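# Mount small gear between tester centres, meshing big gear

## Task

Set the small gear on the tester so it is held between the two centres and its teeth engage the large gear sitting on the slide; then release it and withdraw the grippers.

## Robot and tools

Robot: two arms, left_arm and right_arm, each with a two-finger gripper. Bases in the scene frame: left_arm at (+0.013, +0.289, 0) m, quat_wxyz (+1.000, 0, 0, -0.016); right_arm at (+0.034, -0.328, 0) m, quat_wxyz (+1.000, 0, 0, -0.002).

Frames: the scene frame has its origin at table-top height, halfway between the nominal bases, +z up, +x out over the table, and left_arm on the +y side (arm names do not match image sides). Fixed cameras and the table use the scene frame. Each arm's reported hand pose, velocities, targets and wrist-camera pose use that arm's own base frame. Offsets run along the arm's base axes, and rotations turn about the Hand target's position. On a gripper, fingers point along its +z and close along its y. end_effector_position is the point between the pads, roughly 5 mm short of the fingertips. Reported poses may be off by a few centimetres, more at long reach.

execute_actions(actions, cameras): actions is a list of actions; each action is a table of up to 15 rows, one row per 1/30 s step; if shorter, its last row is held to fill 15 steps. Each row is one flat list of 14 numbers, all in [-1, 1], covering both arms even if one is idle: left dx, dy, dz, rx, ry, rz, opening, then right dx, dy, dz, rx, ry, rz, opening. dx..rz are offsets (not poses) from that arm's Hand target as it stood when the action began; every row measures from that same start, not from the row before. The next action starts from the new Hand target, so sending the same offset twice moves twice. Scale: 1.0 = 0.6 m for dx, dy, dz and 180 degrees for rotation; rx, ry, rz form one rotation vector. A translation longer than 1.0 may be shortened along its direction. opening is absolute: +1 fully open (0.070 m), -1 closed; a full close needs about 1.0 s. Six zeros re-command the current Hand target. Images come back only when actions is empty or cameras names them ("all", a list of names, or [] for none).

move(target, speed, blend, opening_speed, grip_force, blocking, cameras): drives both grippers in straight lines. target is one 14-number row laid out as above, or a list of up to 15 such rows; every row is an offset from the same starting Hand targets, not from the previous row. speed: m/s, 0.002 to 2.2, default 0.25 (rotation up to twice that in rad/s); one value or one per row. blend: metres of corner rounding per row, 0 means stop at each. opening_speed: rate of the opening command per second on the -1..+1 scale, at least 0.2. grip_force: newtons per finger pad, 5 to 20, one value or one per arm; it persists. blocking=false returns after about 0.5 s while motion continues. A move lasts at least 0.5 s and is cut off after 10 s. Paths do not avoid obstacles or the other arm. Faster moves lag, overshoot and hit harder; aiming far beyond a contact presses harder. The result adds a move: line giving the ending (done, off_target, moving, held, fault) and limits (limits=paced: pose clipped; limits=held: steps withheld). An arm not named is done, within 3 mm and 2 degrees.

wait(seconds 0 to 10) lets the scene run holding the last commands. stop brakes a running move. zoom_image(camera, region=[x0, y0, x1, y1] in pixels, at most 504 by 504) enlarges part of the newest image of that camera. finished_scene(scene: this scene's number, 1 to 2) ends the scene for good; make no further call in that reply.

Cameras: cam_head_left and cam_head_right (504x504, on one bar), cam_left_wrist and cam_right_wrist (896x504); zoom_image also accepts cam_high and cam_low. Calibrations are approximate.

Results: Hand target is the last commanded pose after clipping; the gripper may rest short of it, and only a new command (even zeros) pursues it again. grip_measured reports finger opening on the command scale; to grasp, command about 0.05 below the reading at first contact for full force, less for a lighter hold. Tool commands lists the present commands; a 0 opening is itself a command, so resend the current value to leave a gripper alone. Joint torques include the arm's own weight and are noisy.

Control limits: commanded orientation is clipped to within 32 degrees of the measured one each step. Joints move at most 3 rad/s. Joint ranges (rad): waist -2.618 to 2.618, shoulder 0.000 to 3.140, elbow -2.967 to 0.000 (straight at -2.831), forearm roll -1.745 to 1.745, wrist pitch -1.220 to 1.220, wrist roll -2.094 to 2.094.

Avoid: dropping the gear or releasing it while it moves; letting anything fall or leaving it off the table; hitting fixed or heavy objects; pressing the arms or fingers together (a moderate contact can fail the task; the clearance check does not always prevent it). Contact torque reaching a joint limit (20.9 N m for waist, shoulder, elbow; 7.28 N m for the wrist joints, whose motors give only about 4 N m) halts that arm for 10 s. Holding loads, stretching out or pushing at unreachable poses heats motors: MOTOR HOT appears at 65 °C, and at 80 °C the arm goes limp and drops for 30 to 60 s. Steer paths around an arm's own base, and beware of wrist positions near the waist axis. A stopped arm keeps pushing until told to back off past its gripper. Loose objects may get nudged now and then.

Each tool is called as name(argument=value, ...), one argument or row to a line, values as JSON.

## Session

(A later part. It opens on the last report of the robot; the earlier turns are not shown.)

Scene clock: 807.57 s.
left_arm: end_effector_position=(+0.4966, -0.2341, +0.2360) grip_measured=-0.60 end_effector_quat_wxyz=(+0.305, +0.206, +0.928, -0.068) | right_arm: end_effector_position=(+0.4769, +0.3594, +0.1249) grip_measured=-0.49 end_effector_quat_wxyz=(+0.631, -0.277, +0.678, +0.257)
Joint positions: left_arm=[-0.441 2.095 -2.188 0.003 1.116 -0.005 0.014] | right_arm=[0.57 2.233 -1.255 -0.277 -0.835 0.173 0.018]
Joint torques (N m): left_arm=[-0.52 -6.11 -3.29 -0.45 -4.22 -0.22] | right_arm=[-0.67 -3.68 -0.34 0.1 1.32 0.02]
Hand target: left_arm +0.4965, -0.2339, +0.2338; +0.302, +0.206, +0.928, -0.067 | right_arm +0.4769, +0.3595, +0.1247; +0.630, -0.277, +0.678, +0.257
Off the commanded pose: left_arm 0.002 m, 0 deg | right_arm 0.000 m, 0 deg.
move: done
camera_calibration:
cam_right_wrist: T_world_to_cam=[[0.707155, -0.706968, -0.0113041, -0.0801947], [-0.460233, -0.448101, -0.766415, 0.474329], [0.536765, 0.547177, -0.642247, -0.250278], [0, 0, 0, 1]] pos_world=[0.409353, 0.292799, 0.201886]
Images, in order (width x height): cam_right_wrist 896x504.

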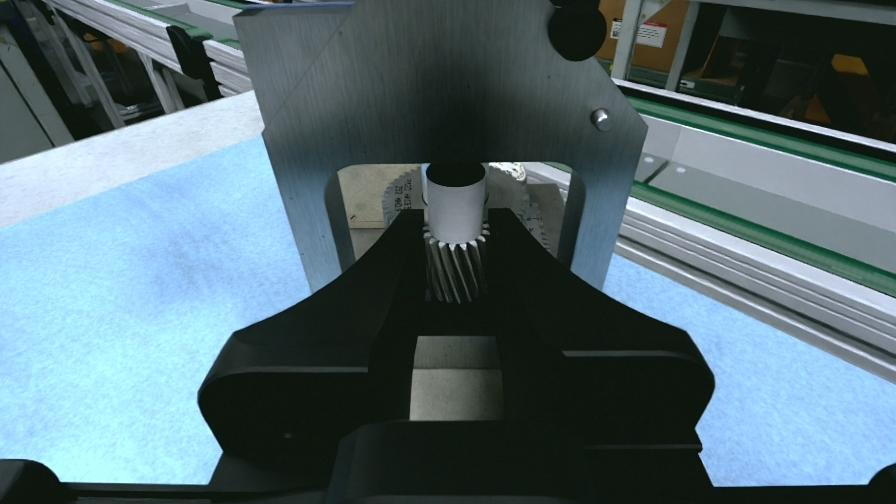

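move(
  target=[0,0,-0.008,0,0,0,-0.85,0,0,0,0,0,0,-0.65],
  speed=0.02,
  cameras=["cam_right_wrist"],
)

zoom_image(
  camera="cam_right_wrist",
  region=[420, 150, 500, 250],
)

Scene clock: 811.10 s.
left_arm: end_effector_position=(+0.4965, -0.2341, +0.2320) grip_measured=-0.60 end_effector_quat_wxyz=(+0.305, +0.206, +0.927, -0.068) | right_arm: end_effector_position=(+0.4768, +0.3593, +0.1243) grip_measured=-0.49 end_effector_quat_wxyz=(+0.630, -0.277, +0.678, +0.257)
Joint positions: left_arm=[-0.441 2.087 -2.157 0.003 1.092 -0.005 0.014] | right_arm=[0.57 2.233 -1.254 -0.277 -0.835 0.173 0.018]
Joint torques (N m): left_arm=[-0.49 0.18 -0.27 -0.26 -2.11 -0.24] | right_arm=[-2.58 -6.56 -1.34 0.45 -0.65 0.04]
Hand target: left_arm +0.4965, -0.2339, +0.2290; +0.302, +0.206, +0.928, -0.067 | right_arm +0.4769, +0.3595, +0.1246; +0.630, -0.277, +0.678, +0.257
Off the commanded pose: left_arm 0.003 m, 0 deg | right_arm 0.000 m, 0 deg.
move: done
camera_calibration:
cam_right_wrist: T_world_to_cam=[[0.707044, -0.707076, -0.011467, -0.080089], [-0.461357, -0.448926, -0.765255, 0.4744], [0.535946, 0.546359, -0.643625, -0.249574], [0, 0, 0, 1]] pos_world=[0.409253, 0.292698, 0.201486]
Images, in order (width x height): cam_right_wrist 896x504.

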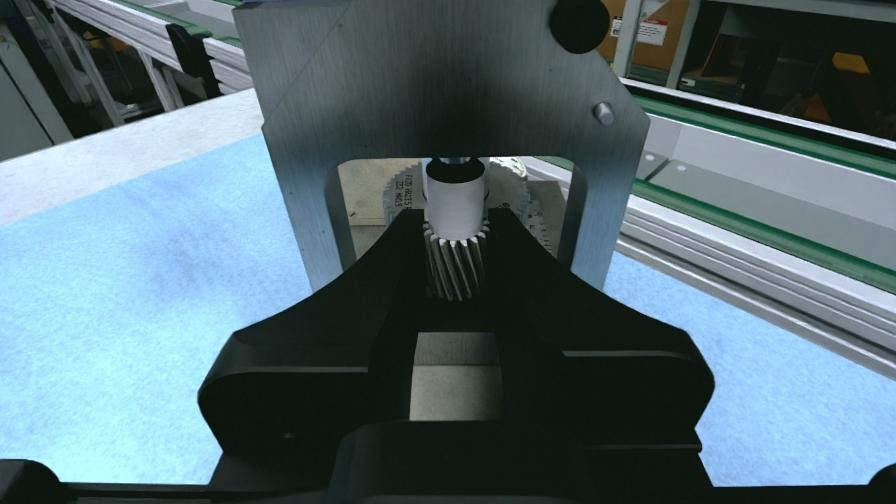

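Scaled by 5.040 from the camera's 896x504 image, which has a finer 1280x720 frame.

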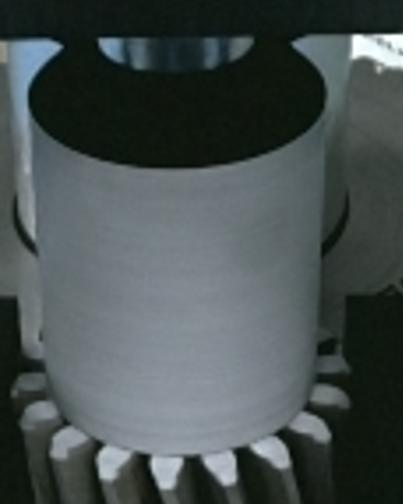

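move(
  target=[0,0,-0.006,0,0,0,-0.85,0,0,0,0,0,0,-0.65],
  speed=0.02,
  cameras=["cam_right_wrist"],
)

zoom_image(
  camera="cam_right_wrist",
  region=[420, 150, 500, 250],
)

Scene clock: 822.47 s.
left_arm: end_effector_position=(+0.4960, -0.2338, +0.2302) grip_measured=-0.60 end_effector_quat_wxyz=(+0.307, +0.206, +0.927, -0.068) | right_arm: end_effector_position=(+0.4769, +0.3594, +0.1246) grip_measured=-0.49 end_effector_quat_wxyz=(+0.630, -0.277, +0.678, +0.257)
Joint positions: left_arm=[-0.441 2.078 -2.133 0.003 1.073 -0.005 0.014] | right_arm=[0.57 2.233 -1.255 -0.277 -0.835 0.173 0.018]
Joint torques (N m): left_arm=[-0.45 3.46 3.49 -0.38 2.96 -0.2] | right_arm=[-3.45 -10.59 -5.43 1.02 -3.24 0.08]
Hand target: left_arm +0.4965, -0.2339, +0.2254; +0.302, +0.206, +0.928, -0.067 | right_arm +0.4769, +0.3595, +0.1246; +0.630, -0.277, +0.678, +0.257
Off the commanded pose: left_arm 0.005 m, 1 deg | right_arm 0.000 m, 0 deg.
move: off_target (left_arm)
camera_calibration:
cam_right_wrist: T_world_to_cam=[[0.707007, -0.707116, -0.0113232, -0.0800879], [-0.460821, -0.448487, -0.765835, 0.474489], [0.536456, 0.546669, -0.642937, -0.249928], [0, 0, 0, 1]] pos_world=[0.409353, 0.292798, 0.201786]
Images, in order (width x height): cam_right_wrist 896x504.

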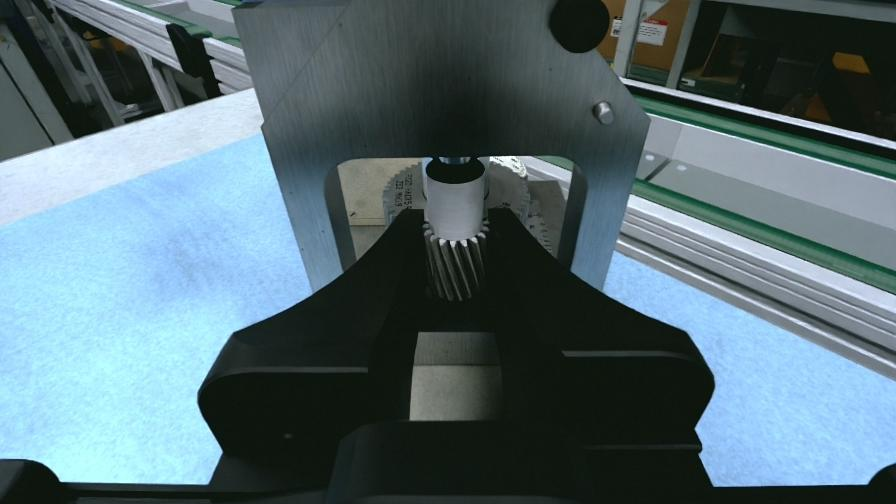

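Scaled by 5.040 from the camera's 896x504 image, which has a finer 1280x720 frame.

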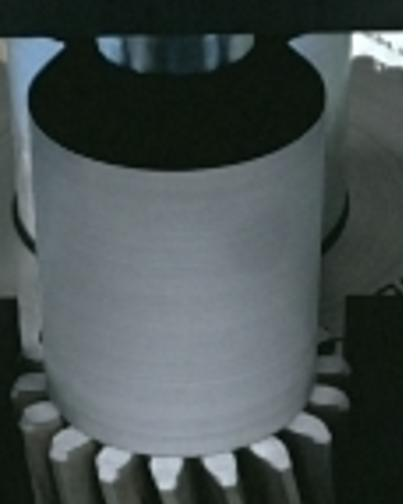

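move(
  target=[
    [0,0,0.008,0,0,0,-0.85,0,0,0,0,0,0,-0.65],
    [0,0,0.008,0,0,0,-0.1,0,0,0,0,0,0,-0.65],
  ],
  speed=0.03,
  opening_speed=1.2,
  cameras=["cam_right_wrist"],
)

zoom_image(
  camera="cam_right_wrist",
  region=[420, 150, 500, 250],
)

Scene clock: 829.00 s.
left_arm: end_effector_position=(+0.4963, -0.2340, +0.2288) grip_measured=-0.10 end_effector_quat_wxyz=(+0.300, +0.206, +0.929, -0.067) | right_arm: end_effector_position=(+0.4769, +0.3594, +0.1246) grip_measured=-0.49 end_effector_quat_wxyz=(+0.630, -0.277, +0.678, +0.257)
Joint positions: left_arm=[-0.441 2.094 -2.162 0.003 1.1 -0.005 0.031] | right_arm=[0.57 2.233 -1.255 -0.277 -0.835 0.173 0.018]
Joint torques (N m): left_arm=[-0.46 -8.14 -3.29 -0.07 -0.97 0.14] | right_arm=[-3.6 -10.59 -5.55 1.23 -3.07 0.11]
Hand target: left_arm +0.4965, -0.2339, +0.2302; +0.302, +0.206, +0.928, -0.067 | right_arm +0.4769, +0.3595, +0.1246; +0.630, -0.277, +0.678, +0.257
Off the commanded pose: left_arm 0.001 m, 0 deg | right_arm 0.000 m, 0 deg.
move: done
camera_calibration:
cam_right_wrist: T_world_to_cam=[[0.707007, -0.707116, -0.0113232, -0.0800879], [-0.460821, -0.448487, -0.765835, 0.474489], [0.536456, 0.546669, -0.642937, -0.249928], [0, 0, 0, 1]] pos_world=[0.409353, 0.292798, 0.201786]
Images, in order (width x height): cam_right_wrist 896x504.

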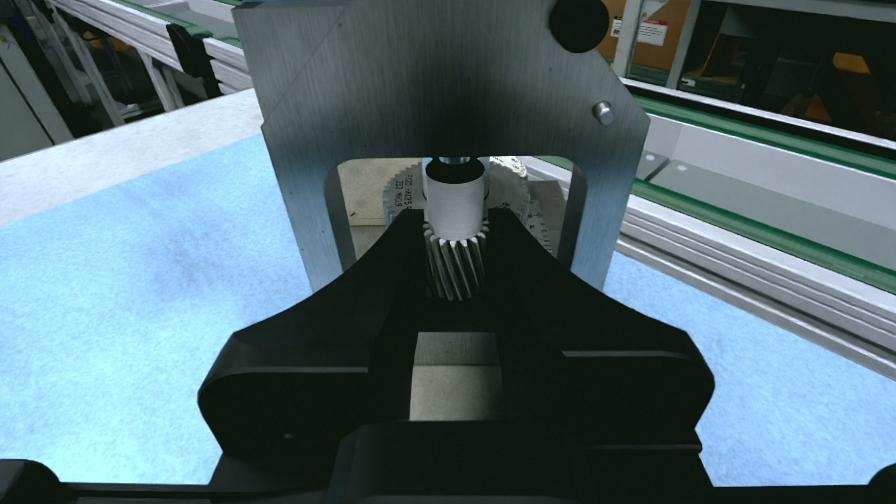

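Scaled by 5.040 from the camera's 896x504 image, which has a finer 1280x720 frame.

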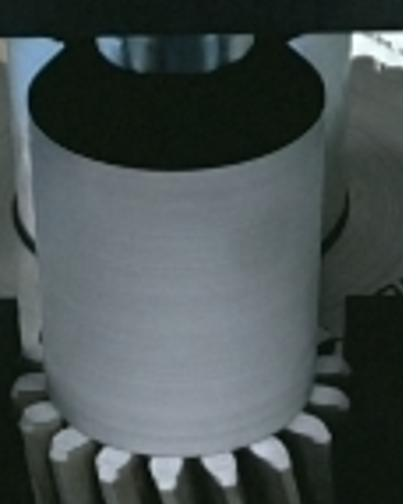

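move(
  target=[0,0,0,0,0,0,-0.1,0,0,0,0,0,0,-0.4],
  opening_speed=0.3,
  cameras=["cam_right_wrist"],
)

zoom_image(
  camera="cam_right_wrist",
  region=[400, 150, 510, 310],
)

Scene clock: 832.90 s.
left_arm: end_effector_position=(+0.4965, -0.2340, +0.2298) grip_measured=-0.10 end_effector_quat_wxyz=(+0.302, +0.206, +0.929, -0.067) | right_arm: end_effector_position=(+0.4774, +0.3589, +0.1248) grip_measured=-0.40 end_effector_quat_wxyz=(+0.631, -0.277, +0.678, +0.257)
Joint positions: left_arm=[-0.441 2.093 -2.162 0.003 1.099 -0.005 0.031] | right_arm=[0.57 2.233 -1.256 -0.277 -0.835 0.173 0.021]
Joint torques (N m): left_arm=[-0.41 -8.23 -3.42 -0.07 -1 0.14] | right_arm=[0.61 -6.78 -2.94 0.19 -0.97 0.11]
Hand target: left_arm +0.4965, -0.2339, +0.2302; +0.302, +0.206, +0.928, -0.067 | right_arm +0.4769, +0.3595, +0.1246; +0.630, -0.277, +0.678, +0.257
Off the commanded pose: left_arm 0.000 m, 0 deg | right_arm 0.001 m, 0 deg.
move: done
camera_calibration:
cam_right_wrist: T_world_to_cam=[[0.706236, -0.707885, -0.011425, -0.0800908], [-0.461122, -0.447683, -0.766124, 0.474517], [0.537213, 0.546332, -0.642591, -0.25014], [0, 0, 0, 1]] pos_world=[0.409752, 0.292398, 0.201886]
Images, in order (width x height): cam_right_wrist 896x504.

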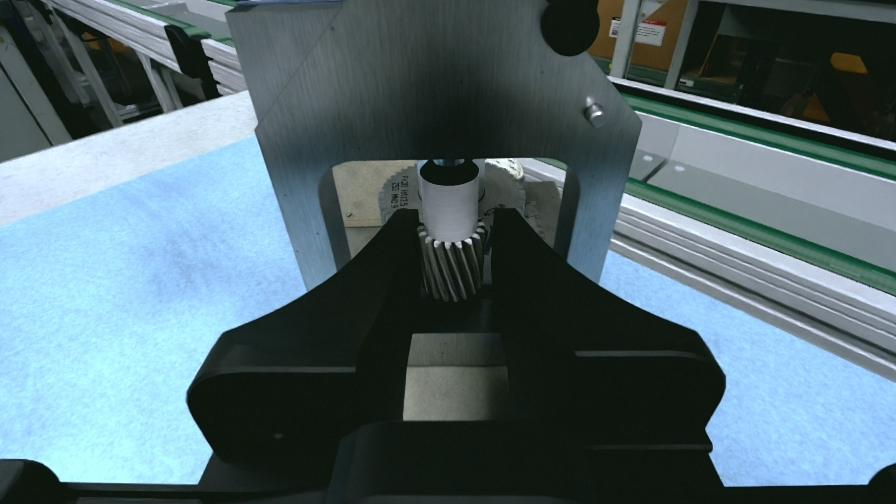

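Scaled by 3.150 from the camera's 896x504 image, which has a finer 1280x720 frame.

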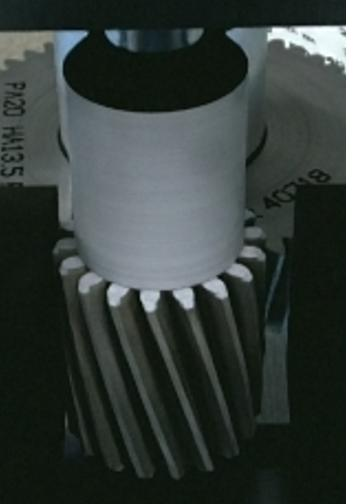

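move(
  target=[
    [0,0,0,0,0,0,0.2,0,0,0,0,0,0,0.0],
    [0,0,0.1,0,0,0,0.2,-0.16,-0.163,0.02,0,0,0,0.0],
  ],
  speed=[0.1,0.15],
  opening_speed=1,
  cameras=["cam_right_wrist","cam_left_wrist"],
)

zoom_image(
  camera="cam_right_wrist",
  region=[380, 120, 540, 280],
)

Scene clock: 838.97 s.
left_arm: end_effector_position=(+0.4961, -0.2338, +0.2905) grip_measured=+0.20 end_effector_quat_wxyz=(+0.344, +0.203, +0.914, -0.077) | right_arm: end_effector_position=(+0.3807, +0.2614, +0.1368) grip_measured=+0.00 end_effector_quat_wxyz=(+0.631, -0.277, +0.678, +0.257)
Joint positions: left_arm=[-0.441 2.099 -2.377 0.003 1.215 -0.004 0.042] | right_arm=[0.447 1.911 -0.646 -0.364 -1.128 0.136 0.035]
Joint torques (N m): left_arm=[-0.4 -7.16 -2.44 -0.31 -0.62 0.19] | right_arm=[0.39 -4.82 -2.9 0.25 -1.05 -0.04]
Hand target: left_arm +0.4965, -0.2339, +0.2902; +0.302, +0.206, +0.928, -0.067 | right_arm +0.3809, +0.2617, +0.1366; +0.630, -0.277, +0.678, +0.257
Off the commanded pose: left_arm 0.001 m, 5 deg | right_arm 0.000 m, 0 deg.
joint sent to its limit (left arm) — joint 5 (wrist pitch), upper limit. The joint targets are off in orientation, not in position.
move: off_target (left_arm)
camera_calibration:
cam_left_wrist: T_world_to_cam=[[-0.456197, -0.889786, 0.0128082, 0.0121922], [-0.885509, 0.452486, -0.105504, 0.573472], [0.0880804, -0.0594724, -0.994336, 0.357498], [0, 0, 0, 1]] pos_world=[0.481888, -0.227378, 0.415821]
cam_right_wrist: T_world_to_cam=[[0.707186, -0.706938, -0.011249, -0.08127], [-0.460315, -0.448283, -0.766259, 0.39532], [0.536655, 0.547065, -0.642434, -0.137161], [0, 0, 0, 1]] pos_world=[0.313053, 0.194799, 0.213886]
Images, in order (width x height): cam_left_wrist 896x504, cam_right_wrist 896x504.

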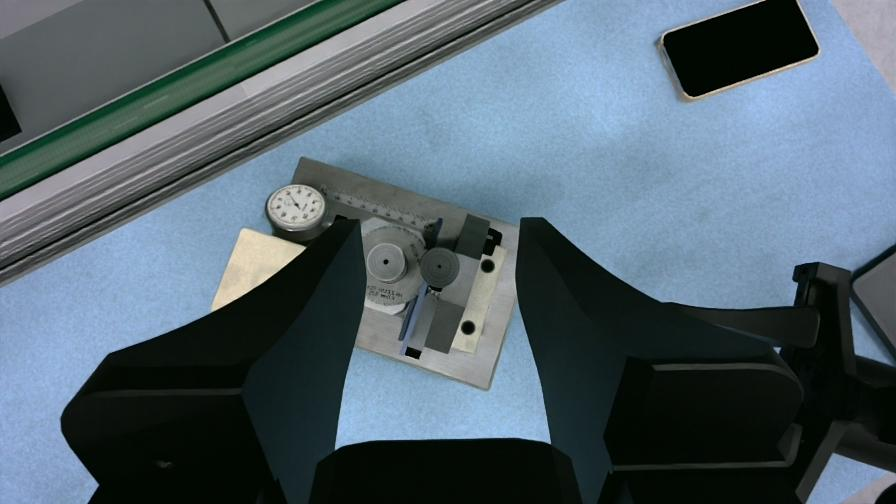

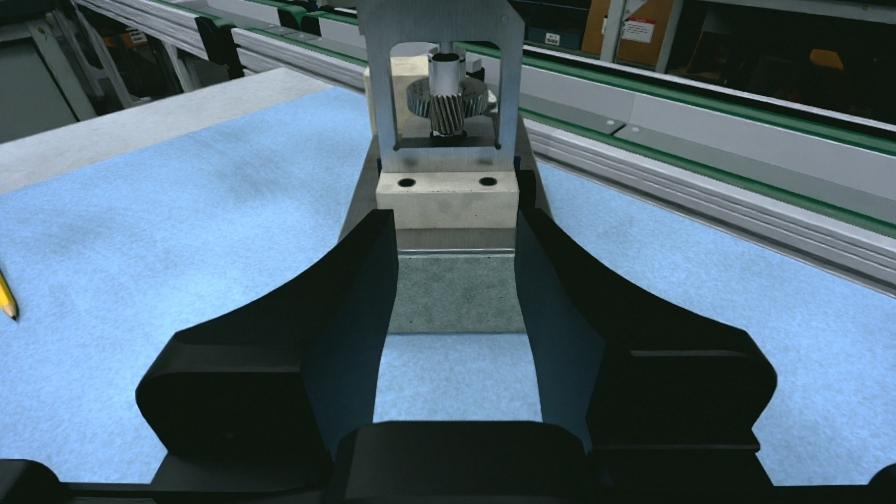

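Scaled by 3.150 from the camera's 896x504 image, which has a finer 1280x720 frame.

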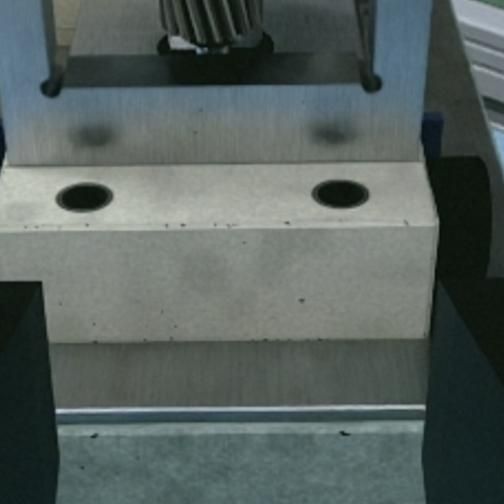

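zoom_image(
  camera="cam_right_wrist",
  region=[390, 35, 500, 145],
)

Scaled by 4.582 from the camera's 896x504 image, which has a finer 1280x720 frame.

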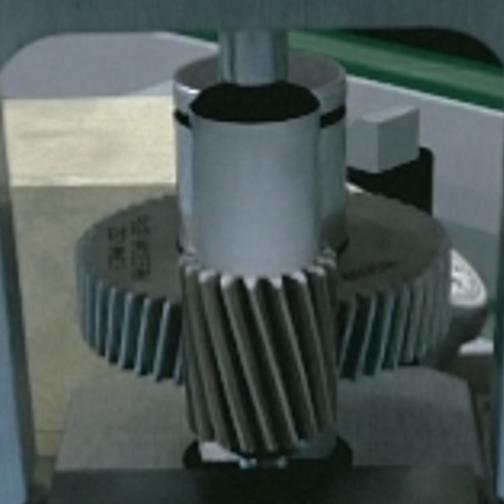

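finished_scene(
  scene=2,
)

The scene is finished: the task was done.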